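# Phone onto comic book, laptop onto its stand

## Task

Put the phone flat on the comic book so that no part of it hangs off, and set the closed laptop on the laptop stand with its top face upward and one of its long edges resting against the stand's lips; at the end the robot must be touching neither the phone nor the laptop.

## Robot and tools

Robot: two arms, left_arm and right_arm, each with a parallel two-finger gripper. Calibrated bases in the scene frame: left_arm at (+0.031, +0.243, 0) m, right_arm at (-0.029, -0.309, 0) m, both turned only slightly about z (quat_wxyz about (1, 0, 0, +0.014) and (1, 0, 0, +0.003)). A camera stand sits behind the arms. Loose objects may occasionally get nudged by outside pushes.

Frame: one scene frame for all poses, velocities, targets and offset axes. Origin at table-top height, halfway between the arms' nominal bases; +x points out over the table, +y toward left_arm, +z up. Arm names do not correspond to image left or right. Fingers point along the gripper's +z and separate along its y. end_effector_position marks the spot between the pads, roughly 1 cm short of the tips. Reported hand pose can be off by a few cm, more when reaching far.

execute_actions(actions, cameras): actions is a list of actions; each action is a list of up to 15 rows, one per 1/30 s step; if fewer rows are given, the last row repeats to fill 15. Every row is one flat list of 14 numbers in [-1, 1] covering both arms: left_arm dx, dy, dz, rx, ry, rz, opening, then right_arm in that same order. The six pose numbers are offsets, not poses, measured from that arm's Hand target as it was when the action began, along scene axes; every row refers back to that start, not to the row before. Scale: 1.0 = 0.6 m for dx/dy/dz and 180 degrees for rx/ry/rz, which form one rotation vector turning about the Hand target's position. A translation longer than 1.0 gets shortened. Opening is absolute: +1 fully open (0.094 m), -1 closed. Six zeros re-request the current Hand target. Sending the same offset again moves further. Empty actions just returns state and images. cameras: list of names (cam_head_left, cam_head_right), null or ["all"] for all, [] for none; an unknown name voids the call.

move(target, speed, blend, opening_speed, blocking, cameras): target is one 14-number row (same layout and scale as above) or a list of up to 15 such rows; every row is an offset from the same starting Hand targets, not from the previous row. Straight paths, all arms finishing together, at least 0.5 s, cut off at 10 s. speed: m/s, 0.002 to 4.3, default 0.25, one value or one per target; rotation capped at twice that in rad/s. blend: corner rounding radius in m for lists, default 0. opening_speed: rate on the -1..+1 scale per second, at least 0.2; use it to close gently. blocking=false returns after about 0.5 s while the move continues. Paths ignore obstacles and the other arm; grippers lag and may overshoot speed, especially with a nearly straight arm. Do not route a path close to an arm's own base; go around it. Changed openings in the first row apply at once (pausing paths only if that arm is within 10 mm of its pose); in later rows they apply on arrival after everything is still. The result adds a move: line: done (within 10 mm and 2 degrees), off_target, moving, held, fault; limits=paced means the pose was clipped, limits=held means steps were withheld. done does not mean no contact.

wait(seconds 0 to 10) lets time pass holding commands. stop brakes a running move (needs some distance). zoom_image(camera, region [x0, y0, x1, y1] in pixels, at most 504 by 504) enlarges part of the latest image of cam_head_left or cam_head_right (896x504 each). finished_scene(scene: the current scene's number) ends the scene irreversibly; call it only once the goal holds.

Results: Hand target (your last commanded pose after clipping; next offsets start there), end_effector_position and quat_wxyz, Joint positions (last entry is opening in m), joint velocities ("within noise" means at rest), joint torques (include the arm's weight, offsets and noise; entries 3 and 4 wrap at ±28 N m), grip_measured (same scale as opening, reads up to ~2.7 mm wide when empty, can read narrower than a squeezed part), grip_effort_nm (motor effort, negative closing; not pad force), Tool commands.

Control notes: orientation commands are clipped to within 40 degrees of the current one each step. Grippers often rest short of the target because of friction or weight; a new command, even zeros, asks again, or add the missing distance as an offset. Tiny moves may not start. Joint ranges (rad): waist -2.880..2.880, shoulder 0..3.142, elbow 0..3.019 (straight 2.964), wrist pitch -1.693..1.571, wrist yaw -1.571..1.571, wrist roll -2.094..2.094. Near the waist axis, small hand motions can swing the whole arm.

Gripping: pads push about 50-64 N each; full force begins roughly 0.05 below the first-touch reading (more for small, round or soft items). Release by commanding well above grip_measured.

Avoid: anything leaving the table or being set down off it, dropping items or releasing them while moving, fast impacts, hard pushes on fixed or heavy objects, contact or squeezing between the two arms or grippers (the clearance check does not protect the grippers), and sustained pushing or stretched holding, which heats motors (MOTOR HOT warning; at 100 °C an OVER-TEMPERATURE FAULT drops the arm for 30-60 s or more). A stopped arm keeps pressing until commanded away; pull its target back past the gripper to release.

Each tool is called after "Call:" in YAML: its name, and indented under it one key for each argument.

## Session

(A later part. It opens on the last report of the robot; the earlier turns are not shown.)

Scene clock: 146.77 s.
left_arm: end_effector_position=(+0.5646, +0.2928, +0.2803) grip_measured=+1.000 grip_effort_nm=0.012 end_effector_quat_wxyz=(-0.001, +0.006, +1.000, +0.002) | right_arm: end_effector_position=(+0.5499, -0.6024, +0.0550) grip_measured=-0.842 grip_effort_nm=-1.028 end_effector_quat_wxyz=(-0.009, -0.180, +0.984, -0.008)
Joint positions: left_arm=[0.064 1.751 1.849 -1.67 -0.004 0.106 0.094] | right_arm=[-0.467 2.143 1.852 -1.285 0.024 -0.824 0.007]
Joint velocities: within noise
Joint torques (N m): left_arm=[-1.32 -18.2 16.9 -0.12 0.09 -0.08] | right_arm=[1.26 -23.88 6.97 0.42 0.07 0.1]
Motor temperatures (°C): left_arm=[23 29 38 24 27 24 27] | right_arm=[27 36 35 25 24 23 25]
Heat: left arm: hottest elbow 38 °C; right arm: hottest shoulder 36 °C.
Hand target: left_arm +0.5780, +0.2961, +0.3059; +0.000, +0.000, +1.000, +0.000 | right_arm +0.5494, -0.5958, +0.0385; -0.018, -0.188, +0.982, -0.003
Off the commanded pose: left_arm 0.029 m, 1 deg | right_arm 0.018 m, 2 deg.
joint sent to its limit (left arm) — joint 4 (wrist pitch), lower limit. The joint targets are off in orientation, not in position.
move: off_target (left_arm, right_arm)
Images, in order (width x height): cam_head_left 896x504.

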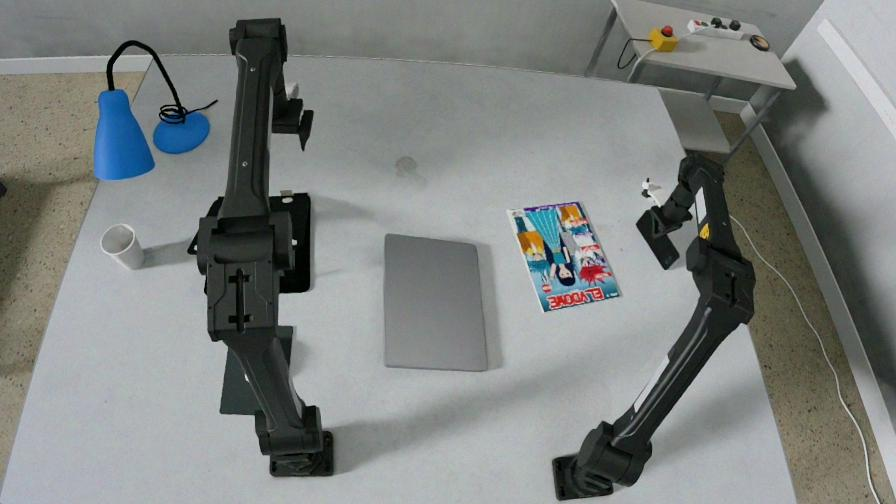

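Call:
move:
  target:
    - [0,0,0,0,0,0,1,0,0,0.2,0,0,0,-1]
    - [0,0,0,0,0,0,1,-0.06,0.41,0.23,0,0,-0.526,-1]
  speed: 0.4
  blend: [0.04,0]
  cameras: []

Call:
move:
  target:
    - [0,0,0,0,0,0,1,0,0,0,0.1055,-0.345,0,-1]
  speed: 0.5

Call:
zoom_image:
  camera: "cam_head_left"
  region: [480, 180, 660, 330]

Call:
zoom_image:
  camera: "cam_head_right"
  region: [480, 180, 660, 330]

Scene clock: 176.83 s.
left_arm: end_effector_position=(+0.5646, +0.2928, +0.2803) grip_measured=+1.000 grip_effort_nm=0.017 end_effector_quat_wxyz=(-0.001, +0.006, +1.000, +0.002) | right_arm: end_effector_position=(+0.5144, -0.3537, +0.1612) grip_measured=-0.842 grip_effort_nm=-1.043 end_effector_quat_wxyz=(-0.030, +0.595, +0.803, +0.003)
Joint positions: left_arm=[0.064 1.751 1.849 -1.67 -0.004 0.106 0.094] | right_arm=[-0.098 1.822 1.633 -1.43 -0.036 1.182 0.007]
Joint velocities: within noise
Joint torques (N m): left_arm=[-1.55 -18.26 17.02 0.08 0.06 -0.08] | right_arm=[1.03 -23.59 7.51 0.29 0.11 0.2]
Motor temperatures (°C): left_arm=[23 29 38 24 27 24 27] | right_arm=[27 40 34 25 24 23 26]
Heat: left arm: hottest elbow 38 °C; right arm: hottest shoulder 40 °C.
Hand target: left_arm +0.5780, +0.2961, +0.3059; +0.000, +0.000, +1.000, +0.000 | right_arm +0.5134, -0.3499, +0.1766; -0.014, +0.595, +0.804, +0.012
Off the commanded pose: left_arm 0.029 m, 1 deg | right_arm 0.016 m, 2 deg.
joint sent to its limit (left arm) — joint 4 (wrist pitch), lower limit. The joint targets are off in orientation, not in position.
move: off_target (left_arm, right_arm)
No camera images: "cameras" was empty.

Scene clock: 179.10 s.
left_arm: end_effector_position=(+0.5646, +0.2928, +0.2803) grip_measured=+1.000 grip_effort_nm=0.017 end_effector_quat_wxyz=(-0.001, +0.006, +1.000, +0.002) | right_arm: end_effector_position=(+0.5125, -0.3449, +0.1690) grip_measured=-0.843 grip_effort_nm=-1.038 end_effector_quat_wxyz=(+0.295, +0.495, +0.691, +0.436)
Joint positions: left_arm=[0.064 1.751 1.849 -1.67 -0.004 0.106 0.094] | right_arm=[-0.227 1.432 0.785 0.111 -0.509 1.316 0.007]
Joint velocities: within noise
Joint torques (N m): left_arm=[-0.73 -17.79 16.95 -0.03 0.09 -0.06] | right_arm=[-0.03 -14.04 7.54 2.43 -0.12 0.14]
Motor temperatures (°C): left_arm=[23 29 38 24 27 24 27] | right_arm=[27 39 34 25 24 23 27]
Heat: left arm: hottest elbow 38 °C; right arm: hottest shoulder 39 °C.
Hand target: left_arm +0.5780, +0.2961, +0.3059; +0.000, +0.000, +1.000, +0.000 | right_arm +0.5135, -0.3500, +0.1767; +0.307, +0.494, +0.683, +0.441
Off the commanded pose: left_arm 0.029 m, 1 deg | right_arm 0.009 m, 2 deg.
joint sent to its limit (left arm) — joint 4 (wrist pitch), lower limit. The joint targets are off in orientation, not in position.
move: off_target (left_arm)

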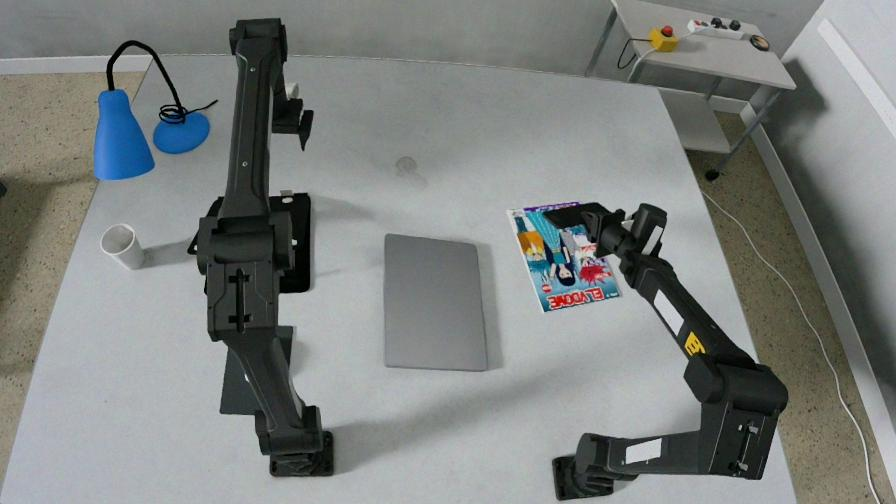

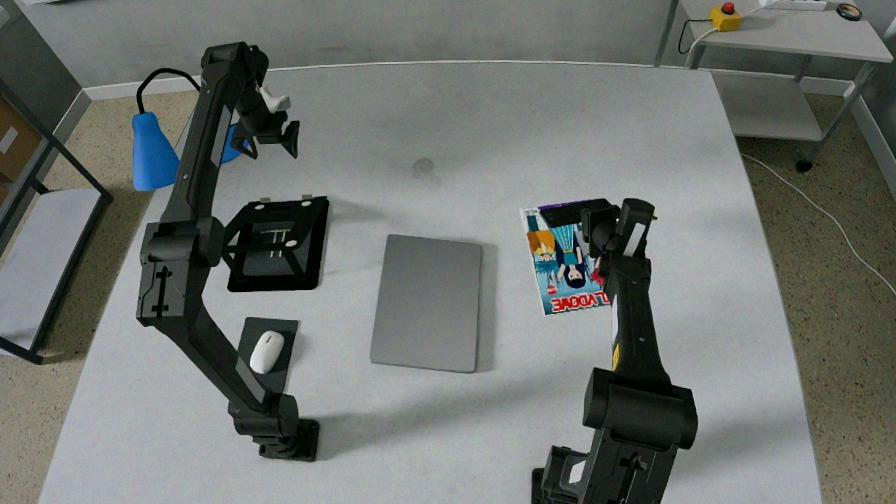

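Scaled by 2.800.

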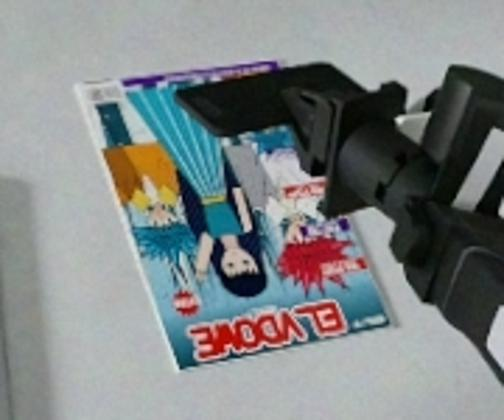

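Scaled by 2.800.

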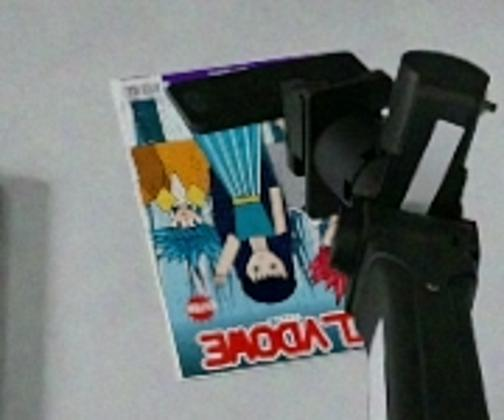

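Call:
move:
  target:
    - [0,0,0,0,0,0,1,-0.013,-0.018,-0.12,0,0,0,-1]
    - [0,0,0,0,0,0,1,-0.013,-0.018,-0.225,0,0,0,-1]
  speed: [0.25,0.08]

Call:
zoom_image:
  camera: "cam_head_left"
  region: [480, 180, 660, 330]

Scene clock: 185.10 s.
left_arm: end_effector_position=(+0.5646, +0.2928, +0.2803) grip_measured=+1.000 grip_effort_nm=0.017 end_effector_quat_wxyz=(-0.001, +0.006, +1.000, +0.002) | right_arm: end_effector_position=(+0.5046, -0.3552, +0.0404) grip_measured=-0.843 grip_effort_nm=-1.043 end_effector_quat_wxyz=(+0.298, +0.497, +0.687, +0.439)
Joint positions: left_arm=[0.064 1.751 1.849 -1.67 -0.004 0.106 0.094] | right_arm=[-0.255 1.748 0.667 0.549 -0.531 1.311 0.007]
Joint velocities: within noise
Joint torques (N m): left_arm=[-1.49 -18.37 16.88 -0.12 0.07 -0.07] | right_arm=[-0.21 -14.74 4.94 2.4 -0.27 0.06]
Motor temperatures (°C): left_arm=[23 29 39 24 27 24 27] | right_arm=[27 39 34 25 24 23 27]
Heat: left arm: hottest elbow 39 °C; right arm: hottest shoulder 39 °C.
Hand target: left_arm +0.5780, +0.2961, +0.3059; +0.000, +0.000, +1.000, +0.000 | right_arm +0.5056, -0.3606, +0.0415; +0.307, +0.494, +0.683, +0.441
Off the commanded pose: left_arm 0.029 m, 1 deg | right_arm 0.006 m, 1 deg.
joint sent to its limit (left arm) — joint 4 (wrist pitch), lower limit. The joint targets are off in orientation, not in position.
move: off_target (left_arm)

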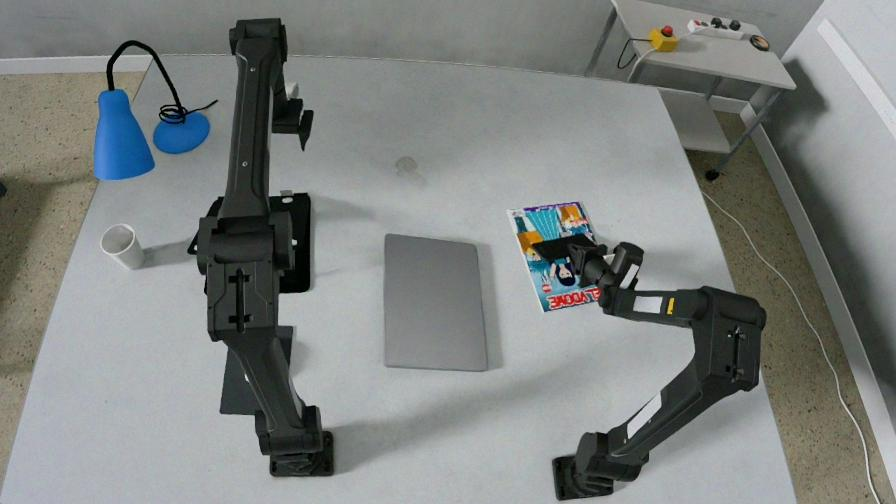

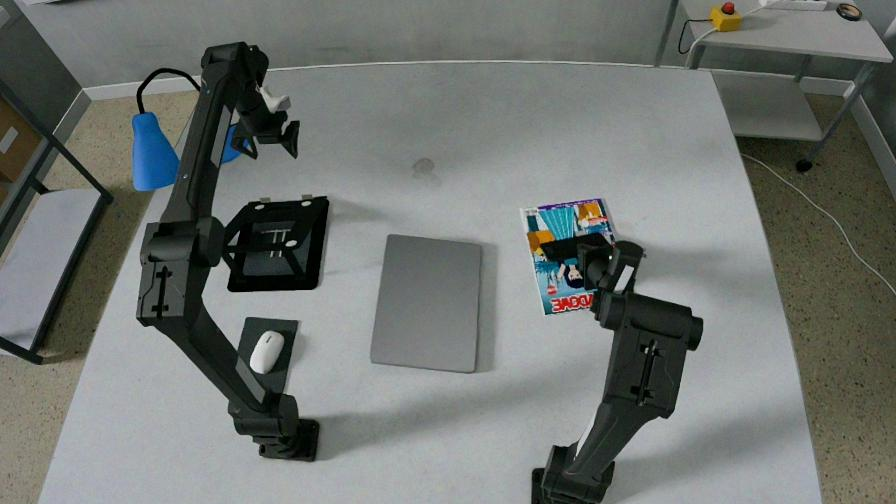

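Scaled by 2.800.

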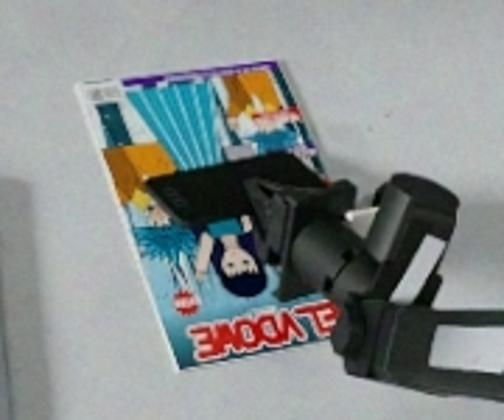

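Call:
move:
  target:
    - [0,0,0,0,0,0,1,-0.01,0.018,-0.024,0,0,0,-1]
  speed: 0.08

Call:
zoom_image:
  camera: "cam_head_left"
  region: [480, 180, 660, 330]

Scene clock: 189.17 s.
left_arm: end_effector_position=(+0.5646, +0.2928, +0.2803) grip_measured=+1.000 grip_effort_nm=0.017 end_effector_quat_wxyz=(-0.001, +0.006, +1.000, +0.002) | right_arm: end_effector_position=(+0.5018, -0.3554, +0.0352) grip_measured=-0.843 grip_effort_nm=-1.043 end_effector_quat_wxyz=(+0.312, +0.492, +0.683, +0.439)
Joint positions: left_arm=[0.064 1.751 1.849 -1.67 -0.004 0.106 0.094] | right_arm=[-0.254 1.77 0.646 0.62 -0.518 1.311 0.007]
Joint velocities: within noise
Joint torques (N m): left_arm=[-1.79 -18.67 17.01 -0.09 0.12 -0.03] | right_arm=[1.14 -13.39 4.29 2.18 -0.03 0.17]
Motor temperatures (°C): left_arm=[23 29 39 24 27 24 27] | right_arm=[27 38 34 25 24 23 27]
Heat: left arm: hottest elbow 39 °C; right arm: hottest shoulder 38 °C.
Hand target: left_arm +0.5780, +0.2961, +0.3059; +0.000, +0.000, +1.000, +0.000 | right_arm +0.4996, -0.3498, +0.0271; +0.307, +0.494, +0.683, +0.441
Off the commanded pose: left_arm 0.029 m, 1 deg | right_arm 0.010 m, 1 deg.
joint sent to its limit (left arm) — joint 4 (wrist pitch), lower limit. The joint targets are off in orientation, not in position.
move: off_target (left_arm)

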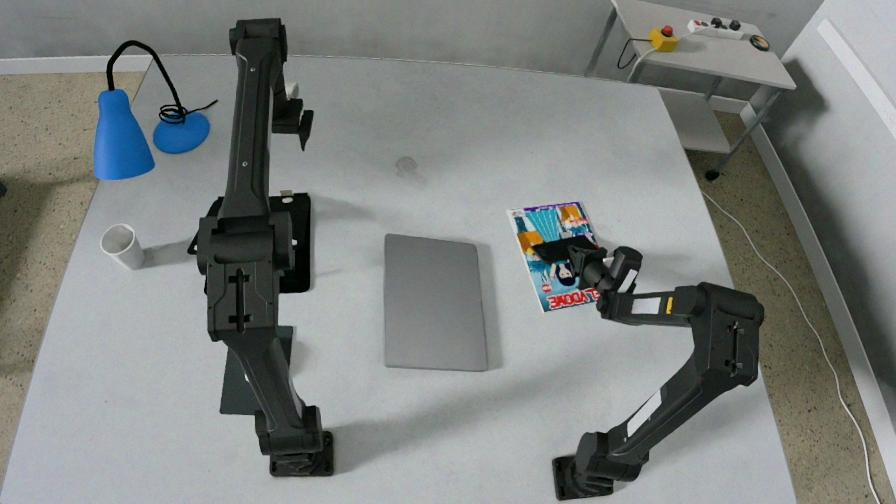

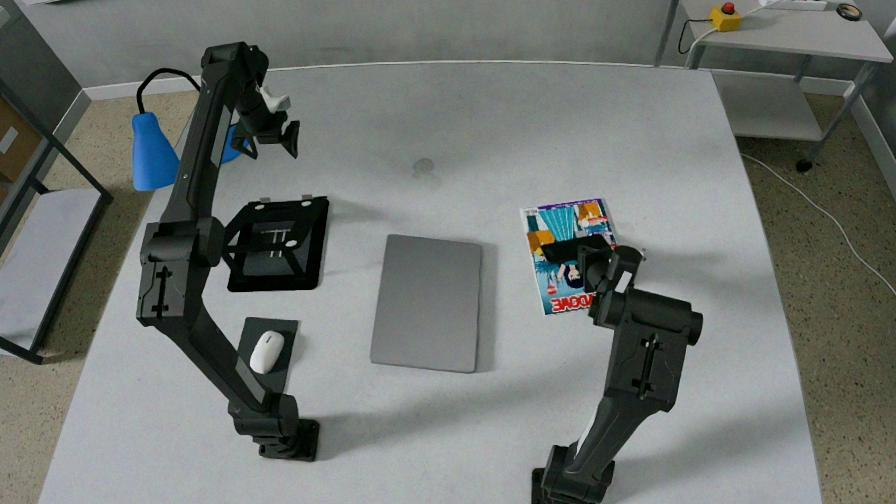

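Scaled by 2.800.

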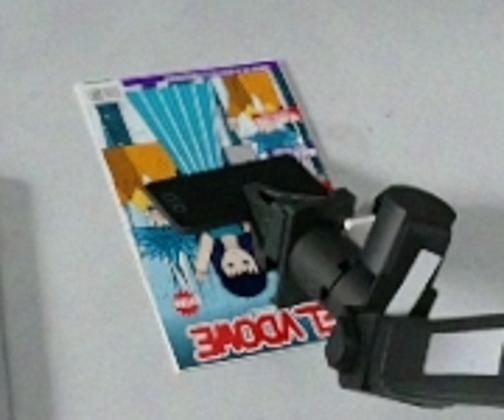

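Call:
move:
  target:
    - [0,0,0,0,0,0,1,0.003,-0.009,0.01,0,0,0,-0.68]
  speed: 0.05
  opening_speed: 0.3
  cameras: ["cam_head_left"]

Call:
zoom_image:
  camera: "cam_head_left"
  region: [480, 180, 660, 330]

Scene clock: 195.03 s.
left_arm: end_effector_position=(+0.5646, +0.2928, +0.2803) grip_measured=+1.000 grip_effort_nm=0.017 end_effector_quat_wxyz=(-0.001, +0.006, +1.000, +0.002) | right_arm: end_effector_position=(+0.5017, -0.3546, +0.0355) grip_measured=-0.682 grip_effort_nm=0.056 end_effector_quat_wxyz=(+0.311, +0.491, +0.684, +0.441)
Joint positions: left_arm=[0.064 1.751 1.849 -1.67 -0.004 0.106 0.094] | right_arm=[-0.254 1.77 0.646 0.621 -0.523 1.311 0.015]
Joint velocities: within noise
Joint torques (N m): left_arm=[-1.26 -18.61 16.85 -0.17 0.11 -0.05] | right_arm=[0.38 -14.74 4.92 1.32 -0.22 0.12]
Motor temperatures (°C): left_arm=[23 29 39 24 27 24 27] | right_arm=[27 37 33 25 24 23 27]
Heat: left arm: hottest elbow 39 °C; right arm: hottest shoulder 37 °C.
Hand target: left_arm +0.5780, +0.2961, +0.3059; +0.000, +0.000, +1.000, +0.000 | right_arm +0.5015, -0.3552, +0.0332; +0.307, +0.494, +0.683, +0.441
Off the commanded pose: left_arm 0.029 m, 1 deg | right_arm 0.002 m, 1 deg.
joint sent to its limit (left arm) — joint 4 (wrist pitch), lower limit. The joint targets are off in orientation, not in position.
move: off_target (left_arm)
Images, in order (width x height): cam_head_left 896x504.

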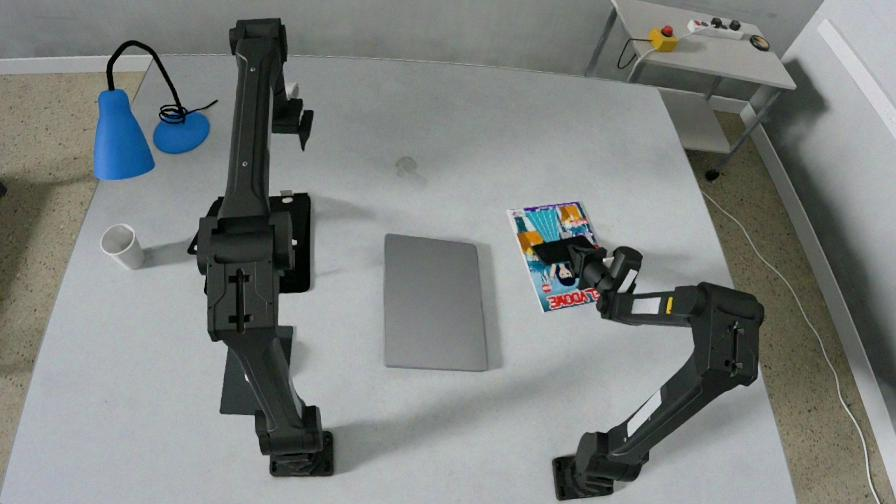

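Scaled by 2.800.

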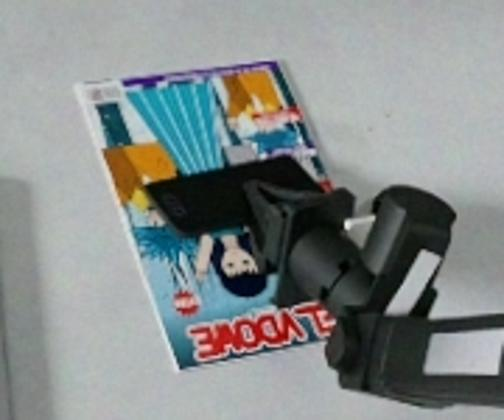

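Call:
move:
  target:
    - [0,0,0,0,0,0,1,-0.11,-0.034,0.004,0,0,0,-0.68]
    - [0,0,0,0,0,0,1,-0.18,-0.06,0.15,0,0,0,-0.68]
  speed: [0.12,0.3]

Call:
zoom_image:
  camera: "cam_head_left"
  region: [480, 180, 660, 330]

Call:
zoom_image:
  camera: "cam_head_right"
  region: [480, 180, 660, 330]

Scene clock: 200.17 s.
left_arm: end_effector_position=(+0.5646, +0.2928, +0.2803) grip_measured=+1.000 grip_effort_nm=0.017 end_effector_quat_wxyz=(-0.001, +0.006, +1.000, +0.002) | right_arm: end_effector_position=(+0.3906, -0.3843, +0.1159) grip_measured=-0.680 grip_effort_nm=-0.027 end_effector_quat_wxyz=(+0.299, +0.496, +0.685, +0.443)
Joint positions: left_arm=[0.064 1.751 1.849 -1.67 -0.004 0.106 0.094] | right_arm=[-0.447 1.286 0.46 0.231 -0.699 1.193 0.015]
Joint velocities: within noise
Joint torques (N m): left_arm=[-1.55 -18.08 16.95 -0.03 0.09 -0.07] | right_arm=[-0.38 -9.88 7.77 1.06 -0.25 -0.01]
Motor temperatures (°C): left_arm=[23 29 39 24 27 24 27] | right_arm=[27 37 33 25 24 23 26]
Heat: left arm: hottest elbow 39 °C; right arm: hottest shoulder 37 °C.
Hand target: left_arm +0.5780, +0.2961, +0.3059; +0.000, +0.000, +1.000, +0.000 | right_arm +0.3935, -0.3913, +0.1233; +0.307, +0.494, +0.683, +0.441
Off the commanded pose: left_arm 0.029 m, 1 deg | right_arm 0.010 m, 1 deg.
joint sent to its limit (left arm) — joint 4 (wrist pitch), lower limit. The joint targets are off in orientation, not in position.
move: off_target (left_arm)

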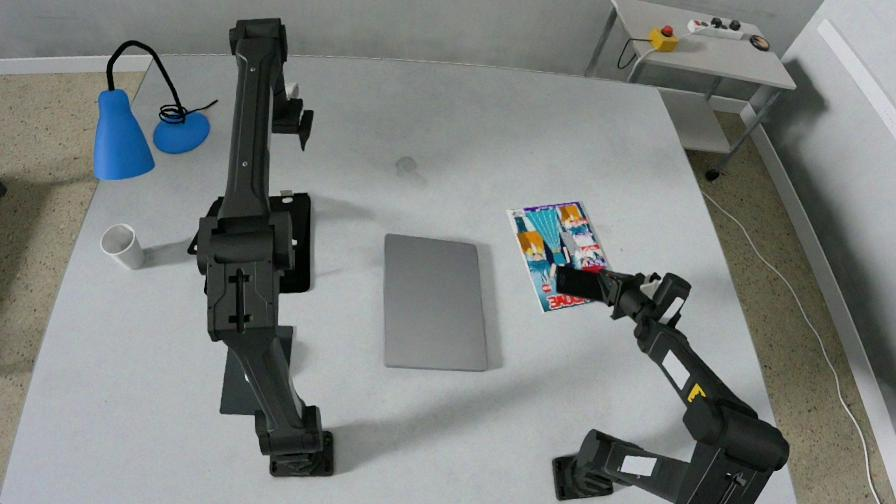

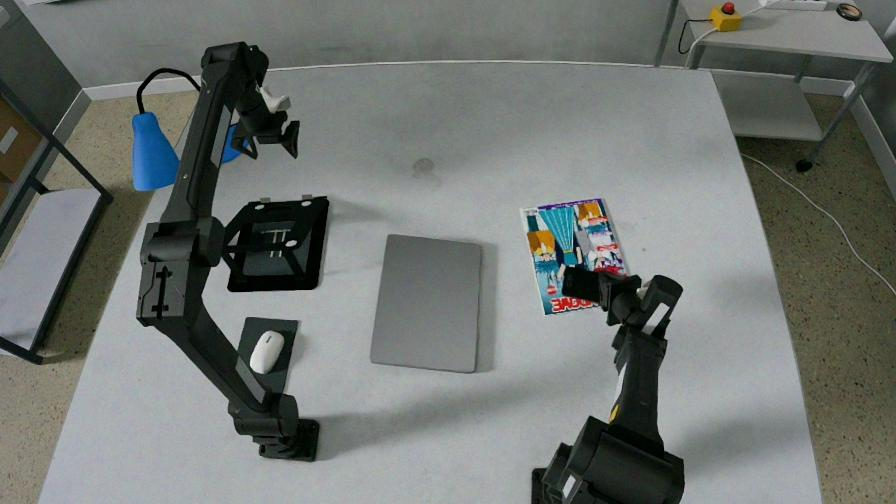

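Scaled by 2.800.

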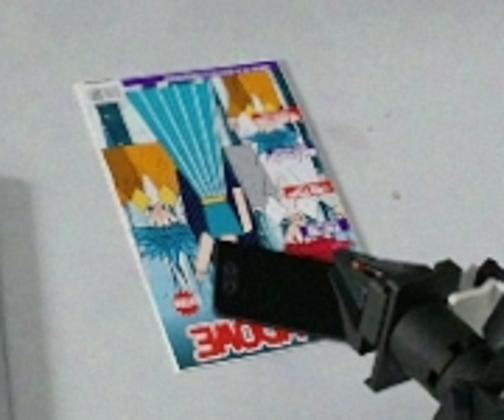

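Scaled by 2.800.

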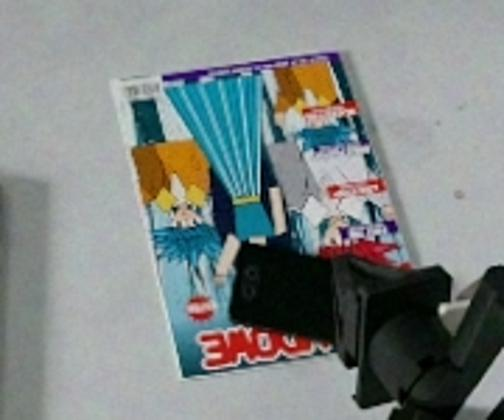

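Call:
move:
  target:
    - [0,0,0,0,0,0,1,0,0,0,0,0,0,-1]
  opening_speed: 0.5

Call:
zoom_image:
  camera: "cam_head_left"
  region: [520, 220, 640, 320]

Call:
zoom_image:
  camera: "cam_head_right"
  region: [520, 220, 640, 320]

Scene clock: 204.77 s.
left_arm: end_effector_position=(+0.5646, +0.2928, +0.2803) grip_measured=+1.000 grip_effort_nm=0.012 end_effector_quat_wxyz=(-0.001, +0.006, +1.000, +0.002) | right_arm: end_effector_position=(+0.3905, -0.3843, +0.1158) grip_measured=-0.990 grip_effort_nm=-0.476 end_effector_quat_wxyz=(+0.299, +0.495, +0.685, +0.443)
Joint positions: left_arm=[0.064 1.751 1.849 -1.67 -0.004 0.106 0.094] | right_arm=[-0.447 1.286 0.46 0.231 -0.699 1.192 0]
Joint velocities: within noise
Joint torques (N m): left_arm=[-0.79 -18.43 16.84 -0.05 0.08 -0.1] | right_arm=[-0.38 -9.88 7.76 1.01 -0.24 0.02]
Motor temperatures (°C): left_arm=[23 29 39 24 27 24 27] | right_arm=[27 37 33 25 24 23 26]
Heat: left arm: hottest elbow 39 °C; right arm: hottest shoulder 37 °C.
Hand target: left_arm +0.5780, +0.2961, +0.3059; +0.000, +0.000, +1.000, +0.000 | right_arm +0.3935, -0.3913, +0.1233; +0.307, +0.494, +0.683, +0.441
Off the commanded pose: left_arm 0.029 m, 1 deg | right_arm 0.011 m, 1 deg.
joint sent to its limit (left arm) — joint 4 (wrist pitch), lower limit. The joint targets are off in orientation, not in position.
move: off_target (left_arm, right_arm)

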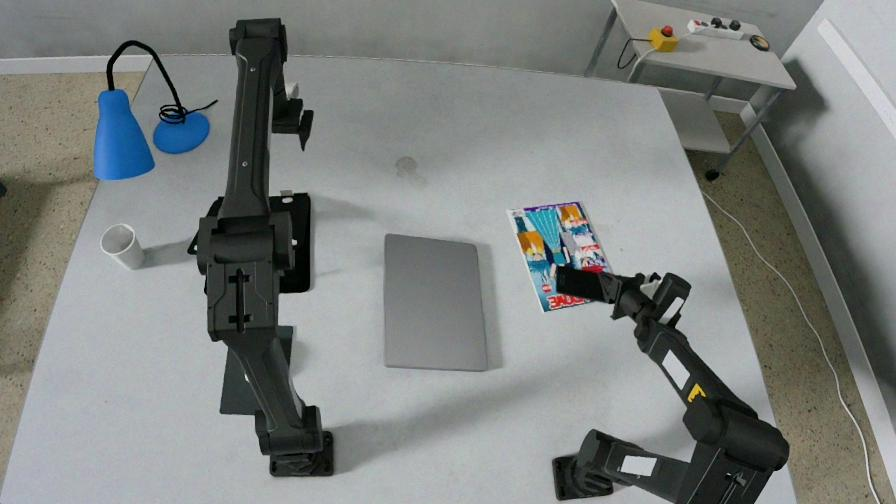

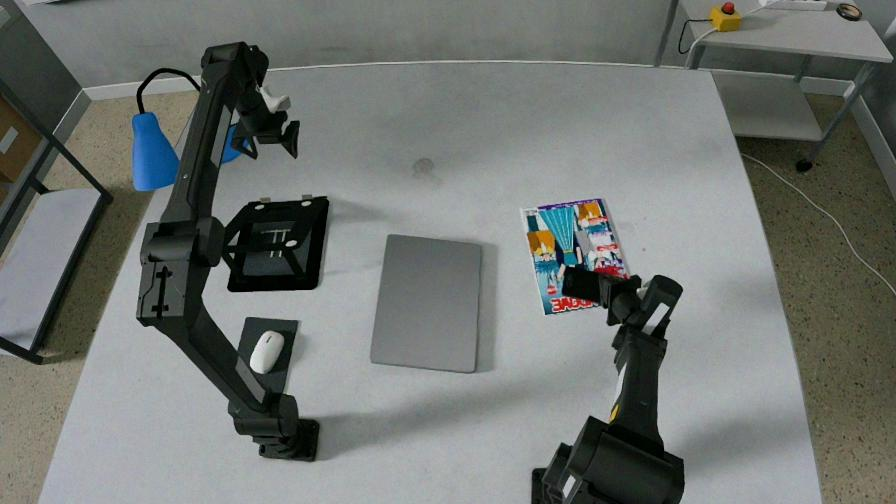

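Scaled by 4.200.

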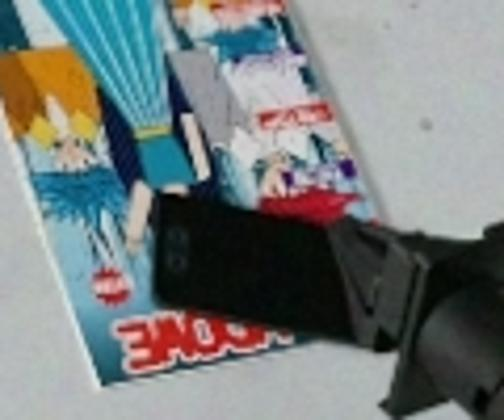

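Scaled by 4.200.

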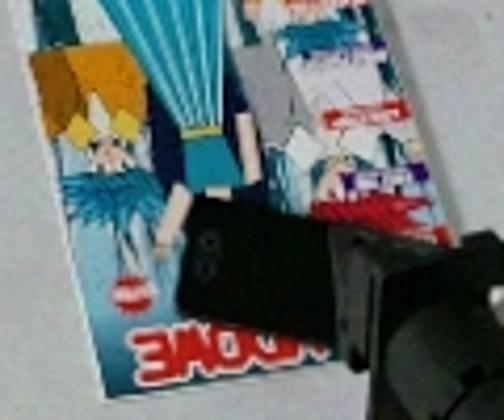

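Call:
move:
  target:
    - [0,0,0,0,0,0,1,-0.3,-0.2,0.25,0,0,0,-1]
  speed: 0.5

Call:
zoom_image:
  camera: "cam_head_left"
  region: [500, 190, 640, 330]

Call:
zoom_image:
  camera: "cam_head_right"
  region: [500, 190, 640, 330]

Scene clock: 210.50 s.
left_arm: end_effector_position=(+0.5646, +0.2928, +0.2803) grip_measured=+1.000 grip_effort_nm=0.012 end_effector_quat_wxyz=(-0.001, +0.006, +1.000, +0.002) | right_arm: end_effector_position=(+0.2093, -0.4943, +0.2542) grip_measured=-0.991 grip_effort_nm=-0.501 end_effector_quat_wxyz=(+0.292, +0.501, +0.677, +0.452)
Joint positions: left_arm=[0.064 1.751 1.849 -1.67 -0.004 0.106 0.094] | right_arm=[-1.215 1.031 0.796 -1.334 -1.137 0.066 0]
Joint velocities: within noise
Joint torques (N m): left_arm=[-1.08 -18.96 16.94 -0.08 0.06 -0.01] | right_arm=[-0.03 -5.25 12.62 -0.21 -0.47 0.04]
Motor temperatures (°C): left_arm=[23 29 39 24 27 24 27] | right_arm=[27 36 34 25 24 23 26]
Heat: left arm: hottest elbow 39 °C; right arm: hottest shoulder 36 °C.
Hand target: left_arm +0.5780, +0.2961, +0.3059; +0.000, +0.000, +1.000, +0.000 | right_arm +0.2135, -0.5113, +0.2732; +0.307, +0.494, +0.683, +0.441
Off the commanded pose: left_arm 0.029 m, 1 deg | right_arm 0.026 m, 2 deg.
joint sent to its limit (left arm) — joint 4 (wrist pitch), lower limit. The joint targets are off in orientation, not in position.
move: off_target (left_arm, right_arm)

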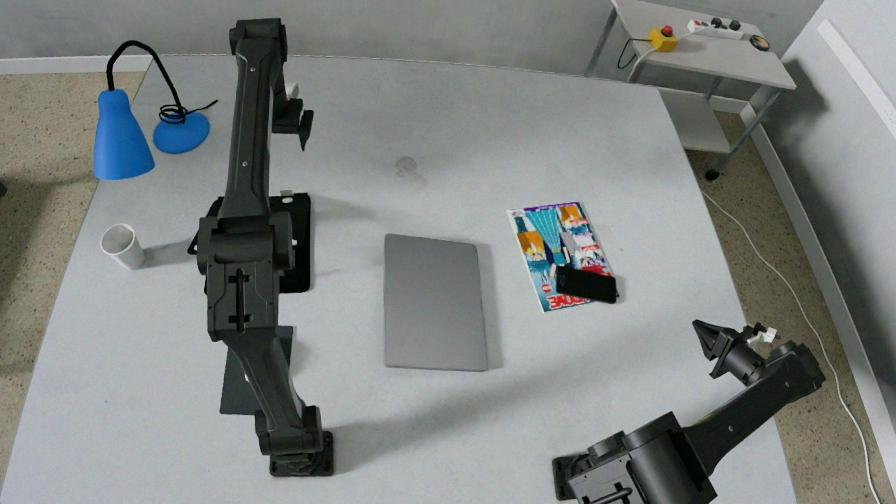

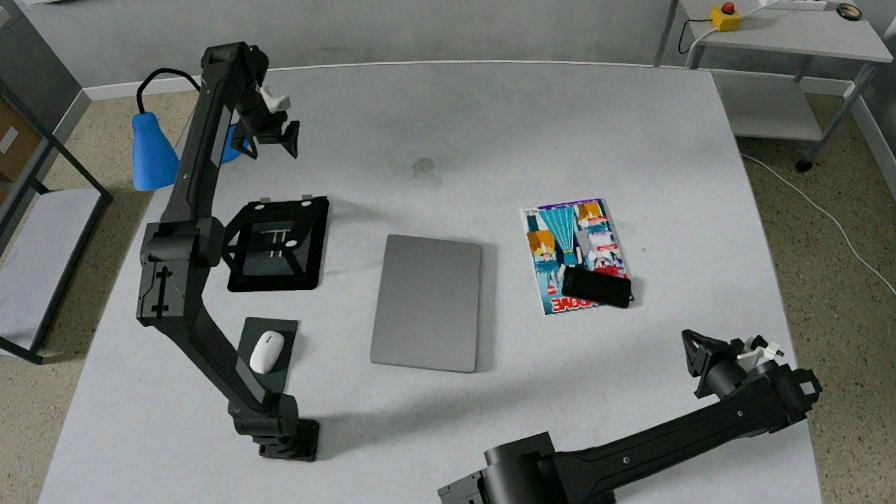

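Scaled by 3.600.

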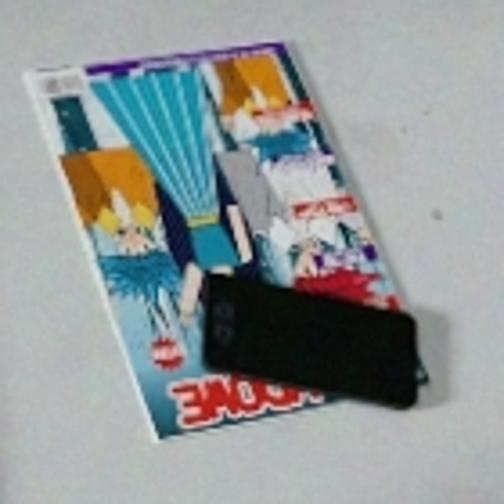

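Scaled by 3.600.

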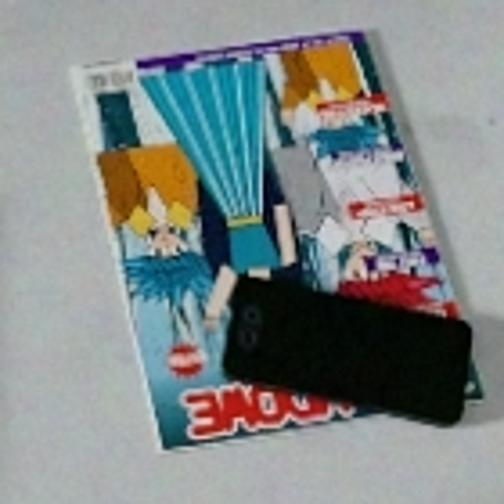

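Call:
move:
  target:
    - [0,0,0,0,0,0,1,0.38,0.178,-0.23,-0.035,0.363,-0.137,1]
  speed: 0.4

Call:
zoom_image:
  camera: "cam_head_left"
  region: [500, 190, 640, 330]

Call:
zoom_image:
  camera: "cam_head_right"
  region: [500, 190, 640, 330]

Scene clock: 220.40 s.
left_arm: end_effector_position=(+0.5646, +0.2928, +0.2803) grip_measured=+1.000 grip_effort_nm=0.017 end_effector_quat_wxyz=(-0.001, +0.006, +1.000, +0.002) | right_arm: end_effector_position=(+0.4216, -0.4028, +0.1242) grip_measured=+0.999 grip_effort_nm=0.061 end_effector_quat_wxyz=(-0.011, +0.762, +0.648, -0.007)
Joint positions: left_arm=[0.064 1.751 1.849 -1.67 -0.004 0.106 0.094] | right_arm=[-0.209 1.62 1.264 -1.24 -0.001 1.528 0.094]
Joint velocities: within noise
Joint torques (N m): left_arm=[-1.26 -18.73 17.05 -0.09 0.01 -0.03] | right_arm=[1.03 -14.92 11.84 -0.4 0.16 0.23]
Motor temperatures (°C): left_arm=[23 29 39 24 27 24 27] | right_arm=[27 35 36 25 24 23 26]
Heat: left arm: hottest elbow 39 °C; right arm: hottest elbow 36 °C.
Hand target: left_arm +0.5780, +0.2961, +0.3059; +0.000, +0.000, +1.000, +0.000 | right_arm +0.4415, -0.4044, +0.1353; +0.000, +0.763, +0.647, +0.000
Off the commanded pose: left_arm 0.029 m, 1 deg | right_arm 0.023 m, 1 deg.
joint sent to its limit (left arm) — joint 4 (wrist pitch), lower limit. The joint targets are off in orientation, not in position.
move: off_target (left_arm, right_arm)

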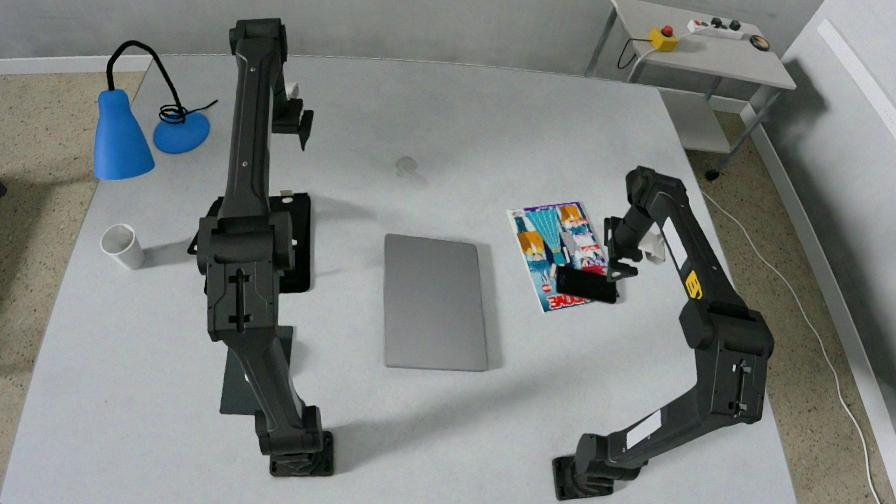

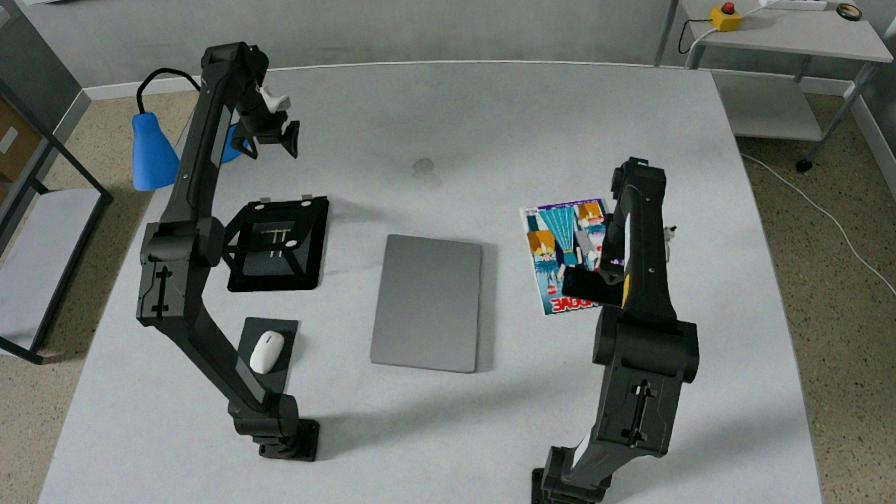

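Scaled by 3.600.

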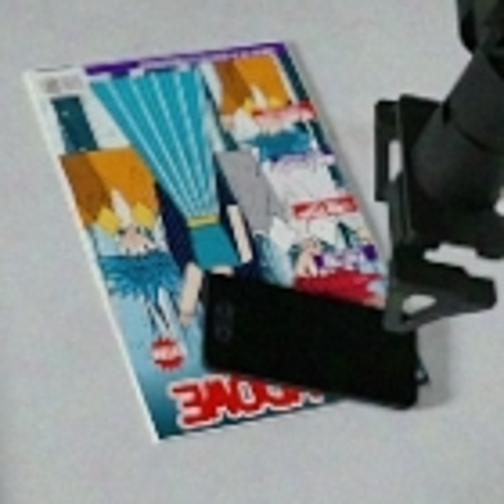

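Scaled by 3.600.

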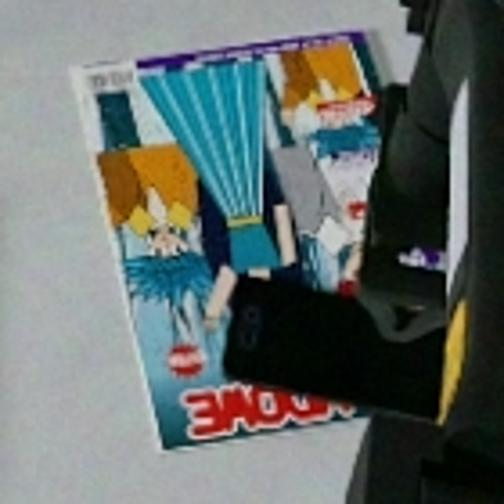

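Call:
move:
  target:
    - [0,0,0,0,0,0,1,0.012,0.016,-0.12,0,0,0,1]
  speed: 0.2
  cameras: ["cam_head_left"]

Call:
zoom_image:
  camera: "cam_head_left"
  region: [520, 210, 640, 330]

Scene clock: 225.23 s.
left_arm: end_effector_position=(+0.5646, +0.2928, +0.2803) grip_measured=+1.000 grip_effort_nm=0.017 end_effector_quat_wxyz=(-0.001, +0.006, +1.000, +0.002) | right_arm: end_effector_position=(+0.4488, -0.4001, +0.0742) grip_measured=+0.999 grip_effort_nm=0.066 end_effector_quat_wxyz=(+0.005, +0.764, +0.645, +0.005)
Joint positions: left_arm=[0.064 1.751 1.849 -1.67 -0.004 0.106 0.094] | right_arm=[-0.193 1.712 1.24 -1.084 -0.001 1.551 0.094]
Joint velocities: within noise
Joint torques (N m): left_arm=[-1.79 -18.08 16.87 -0.14 0.08 -0.05] | right_arm=[1.26 -15.97 6.97 0.4 0.15 0.2]
Motor temperatures (°C): left_arm=[23 29 39 24 27 24 27] | right_arm=[27 35 36 25 24 23 26]
Heat: left arm: hottest elbow 39 °C; right arm: hottest elbow 36 °C.
Hand target: left_arm +0.5780, +0.2961, +0.3059; +0.000, +0.000, +1.000, +0.000 | right_arm +0.4487, -0.3948, +0.0632; +0.000, +0.763, +0.647, +0.000
Off the commanded pose: left_arm 0.029 m, 1 deg | right_arm 0.012 m, 1 deg.
joint sent to its limit (left arm) — joint 4 (wrist pitch), lower limit. The joint targets are off in orientation, not in position.
move: off_target (left_arm, right_arm)
Images, in order (width x height): cam_head_left 896x504.

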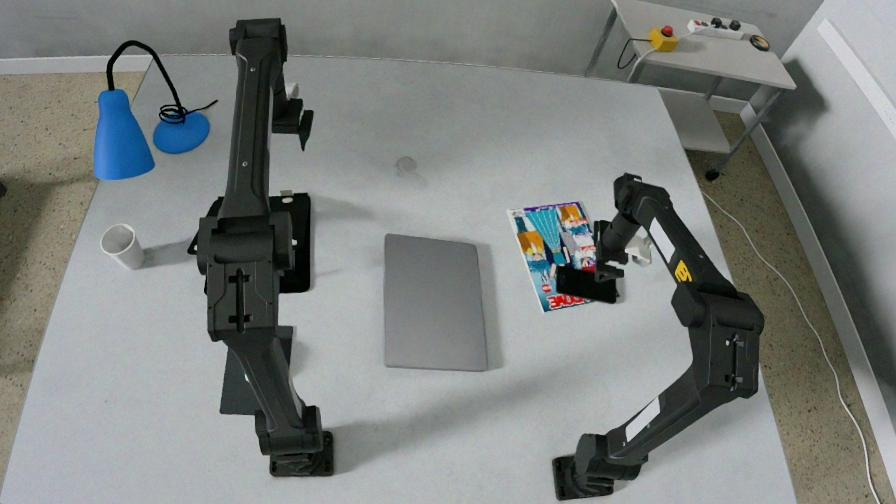

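Scaled by 4.200.

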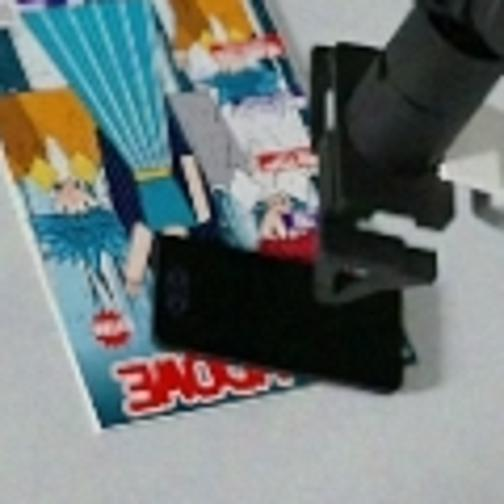

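Call:
move:
  target:
    - [0,0,0,0,0,0,1,-0.026,0,0,0,0,0,1]
    - [0,0,0,0,0,0,1,-0.027,0,-0.088,0,0,0,1]
  speed: 0.1
  cameras: ["cam_head_left"]

Call:
zoom_image:
  camera: "cam_head_left"
  region: [520, 210, 640, 330]

Scene clock: 230.87 s.
left_arm: end_effector_position=(+0.5646, +0.2928, +0.2803) grip_measured=+1.000 grip_effort_nm=0.017 end_effector_quat_wxyz=(-0.001, +0.006, +1.000, +0.002) | right_arm: end_effector_position=(+0.4357, -0.3977, +0.0243) grip_measured=+0.999 grip_effort_nm=0.056 end_effector_quat_wxyz=(+0.007, +0.764, +0.645, +0.007)
Joint positions: left_arm=[0.064 1.751 1.849 -1.67 -0.004 0.106 0.094] | right_arm=[-0.193 1.747 1.136 -0.939 -0.001 1.551 0.094]
Joint velocities: within noise
Joint torques (N m): left_arm=[-1.2 -18.32 16.79 -0.06 0.06 -0.08] | right_arm=[0.97 -15.56 6.04 0.54 0.15 0.16]
Motor temperatures (°C): left_arm=[23 29 39 24 27 24 27] | right_arm=[27 35 36 25 24 23 26]
Heat: left arm: hottest elbow 39 °C; right arm: hottest elbow 36 °C.
Hand target: left_arm +0.5780, +0.2961, +0.3059; +0.000, +0.000, +1.000, +0.000 | right_arm +0.4325, -0.3948, +0.0104; +0.000, +0.763, +0.647, +0.000
Off the commanded pose: left_arm 0.029 m, 1 deg | right_arm 0.014 m, 1 deg.
joint sent to its limit (left arm) — joint 4 (wrist pitch), lower limit. The joint targets are off in orientation, not in position.
move: off_target (left_arm, right_arm)
Images, in order (width x height): cam_head_left 896x504.

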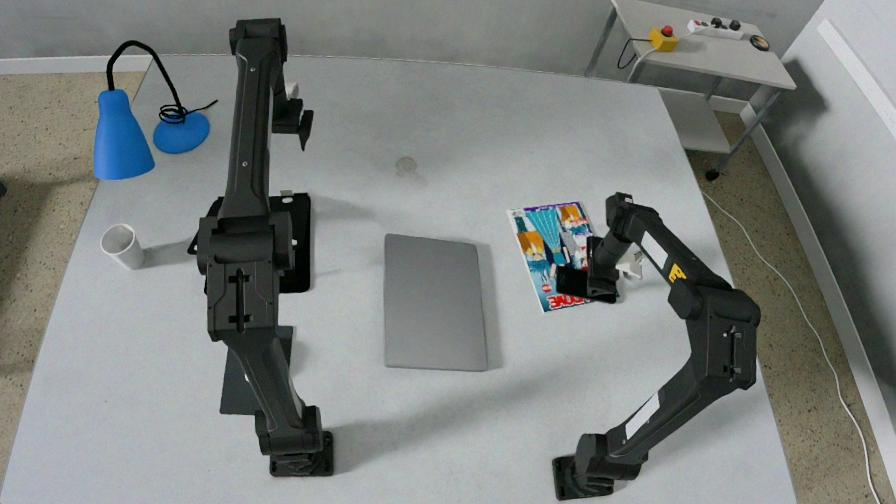

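Scaled by 4.200.

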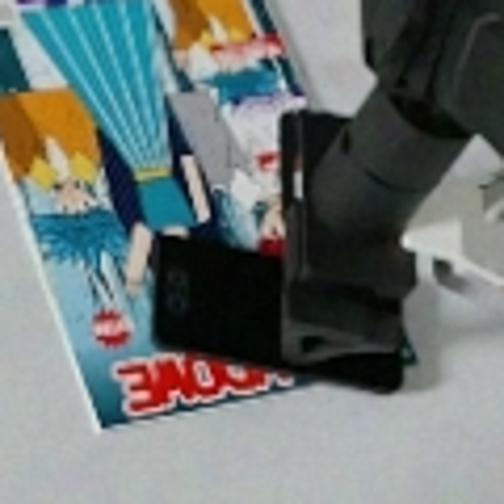

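Call:
move:
  target:
    - [0,0,0,0,0,0,1,0,0,0.03,0,0,0,1]
    - [0,0,0,0,0,0,1,-0.013,0.017,0.03,0,0,0,1]
    - [0,0,0,0,0,0,1,-0.013,0.017,-0.022,0,0,0,1]
  speed: 0.08
  cameras: ["cam_head_left"]

Call:
zoom_image:
  camera: "cam_head_left"
  region: [520, 210, 640, 330]

Scene clock: 236.43 s.
left_arm: end_effector_position=(+0.5646, +0.2928, +0.2803) grip_measured=+1.000 grip_effort_nm=0.017 end_effector_quat_wxyz=(-0.001, +0.006, +1.000, +0.002) | right_arm: end_effector_position=(+0.4298, -0.3921, +0.0222) grip_measured=+0.999 grip_effort_nm=0.046 end_effector_quat_wxyz=(+0.008, +0.763, +0.646, +0.006)
Joint positions: left_arm=[0.064 1.751 1.849 -1.67 -0.004 0.106 0.094] | right_arm=[-0.182 1.735 1.112 -0.928 0.002 1.561 0.094]
Joint velocities: within noise
Joint torques (N m): left_arm=[-0.67 -18.08 17.02 0.02 0.11 -0.06] | right_arm=[1.49 -14.33 4.72 1.51 0.07 0.24]
Motor temperatures (°C): left_arm=[23 29 40 24 27 24 27] | right_arm=[27 35 35 25 24 23 26]
Heat: left arm: hottest elbow 40 °C; right arm: hottest shoulder 35 °C.
Hand target: left_arm +0.5780, +0.2961, +0.3059; +0.000, +0.000, +1.000, +0.000 | right_arm +0.4247, -0.3846, -0.0027; +0.000, +0.763, +0.647, +0.000
Off the commanded pose: left_arm 0.029 m, 1 deg | right_arm 0.027 m, 1 deg.
joint sent to its limit (left arm) — joint 4 (wrist pitch), lower limit. The joint targets are off in orientation, not in position.
move: off_target (left_arm, right_arm)
Images, in order (width x height): cam_head_left 896x504.

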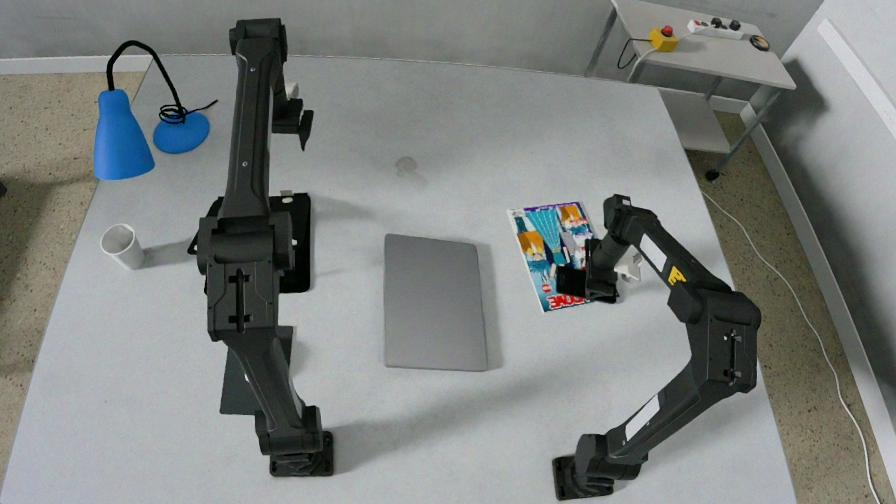

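Scaled by 4.200.

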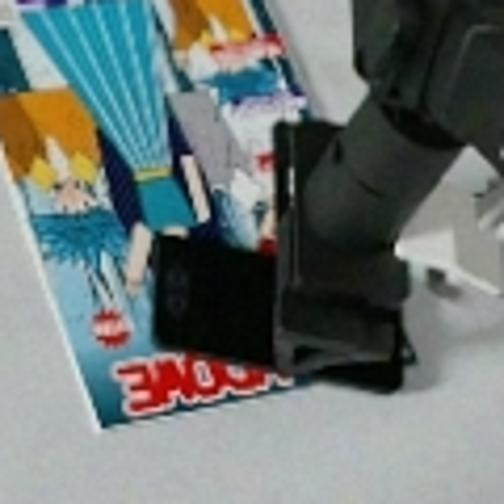

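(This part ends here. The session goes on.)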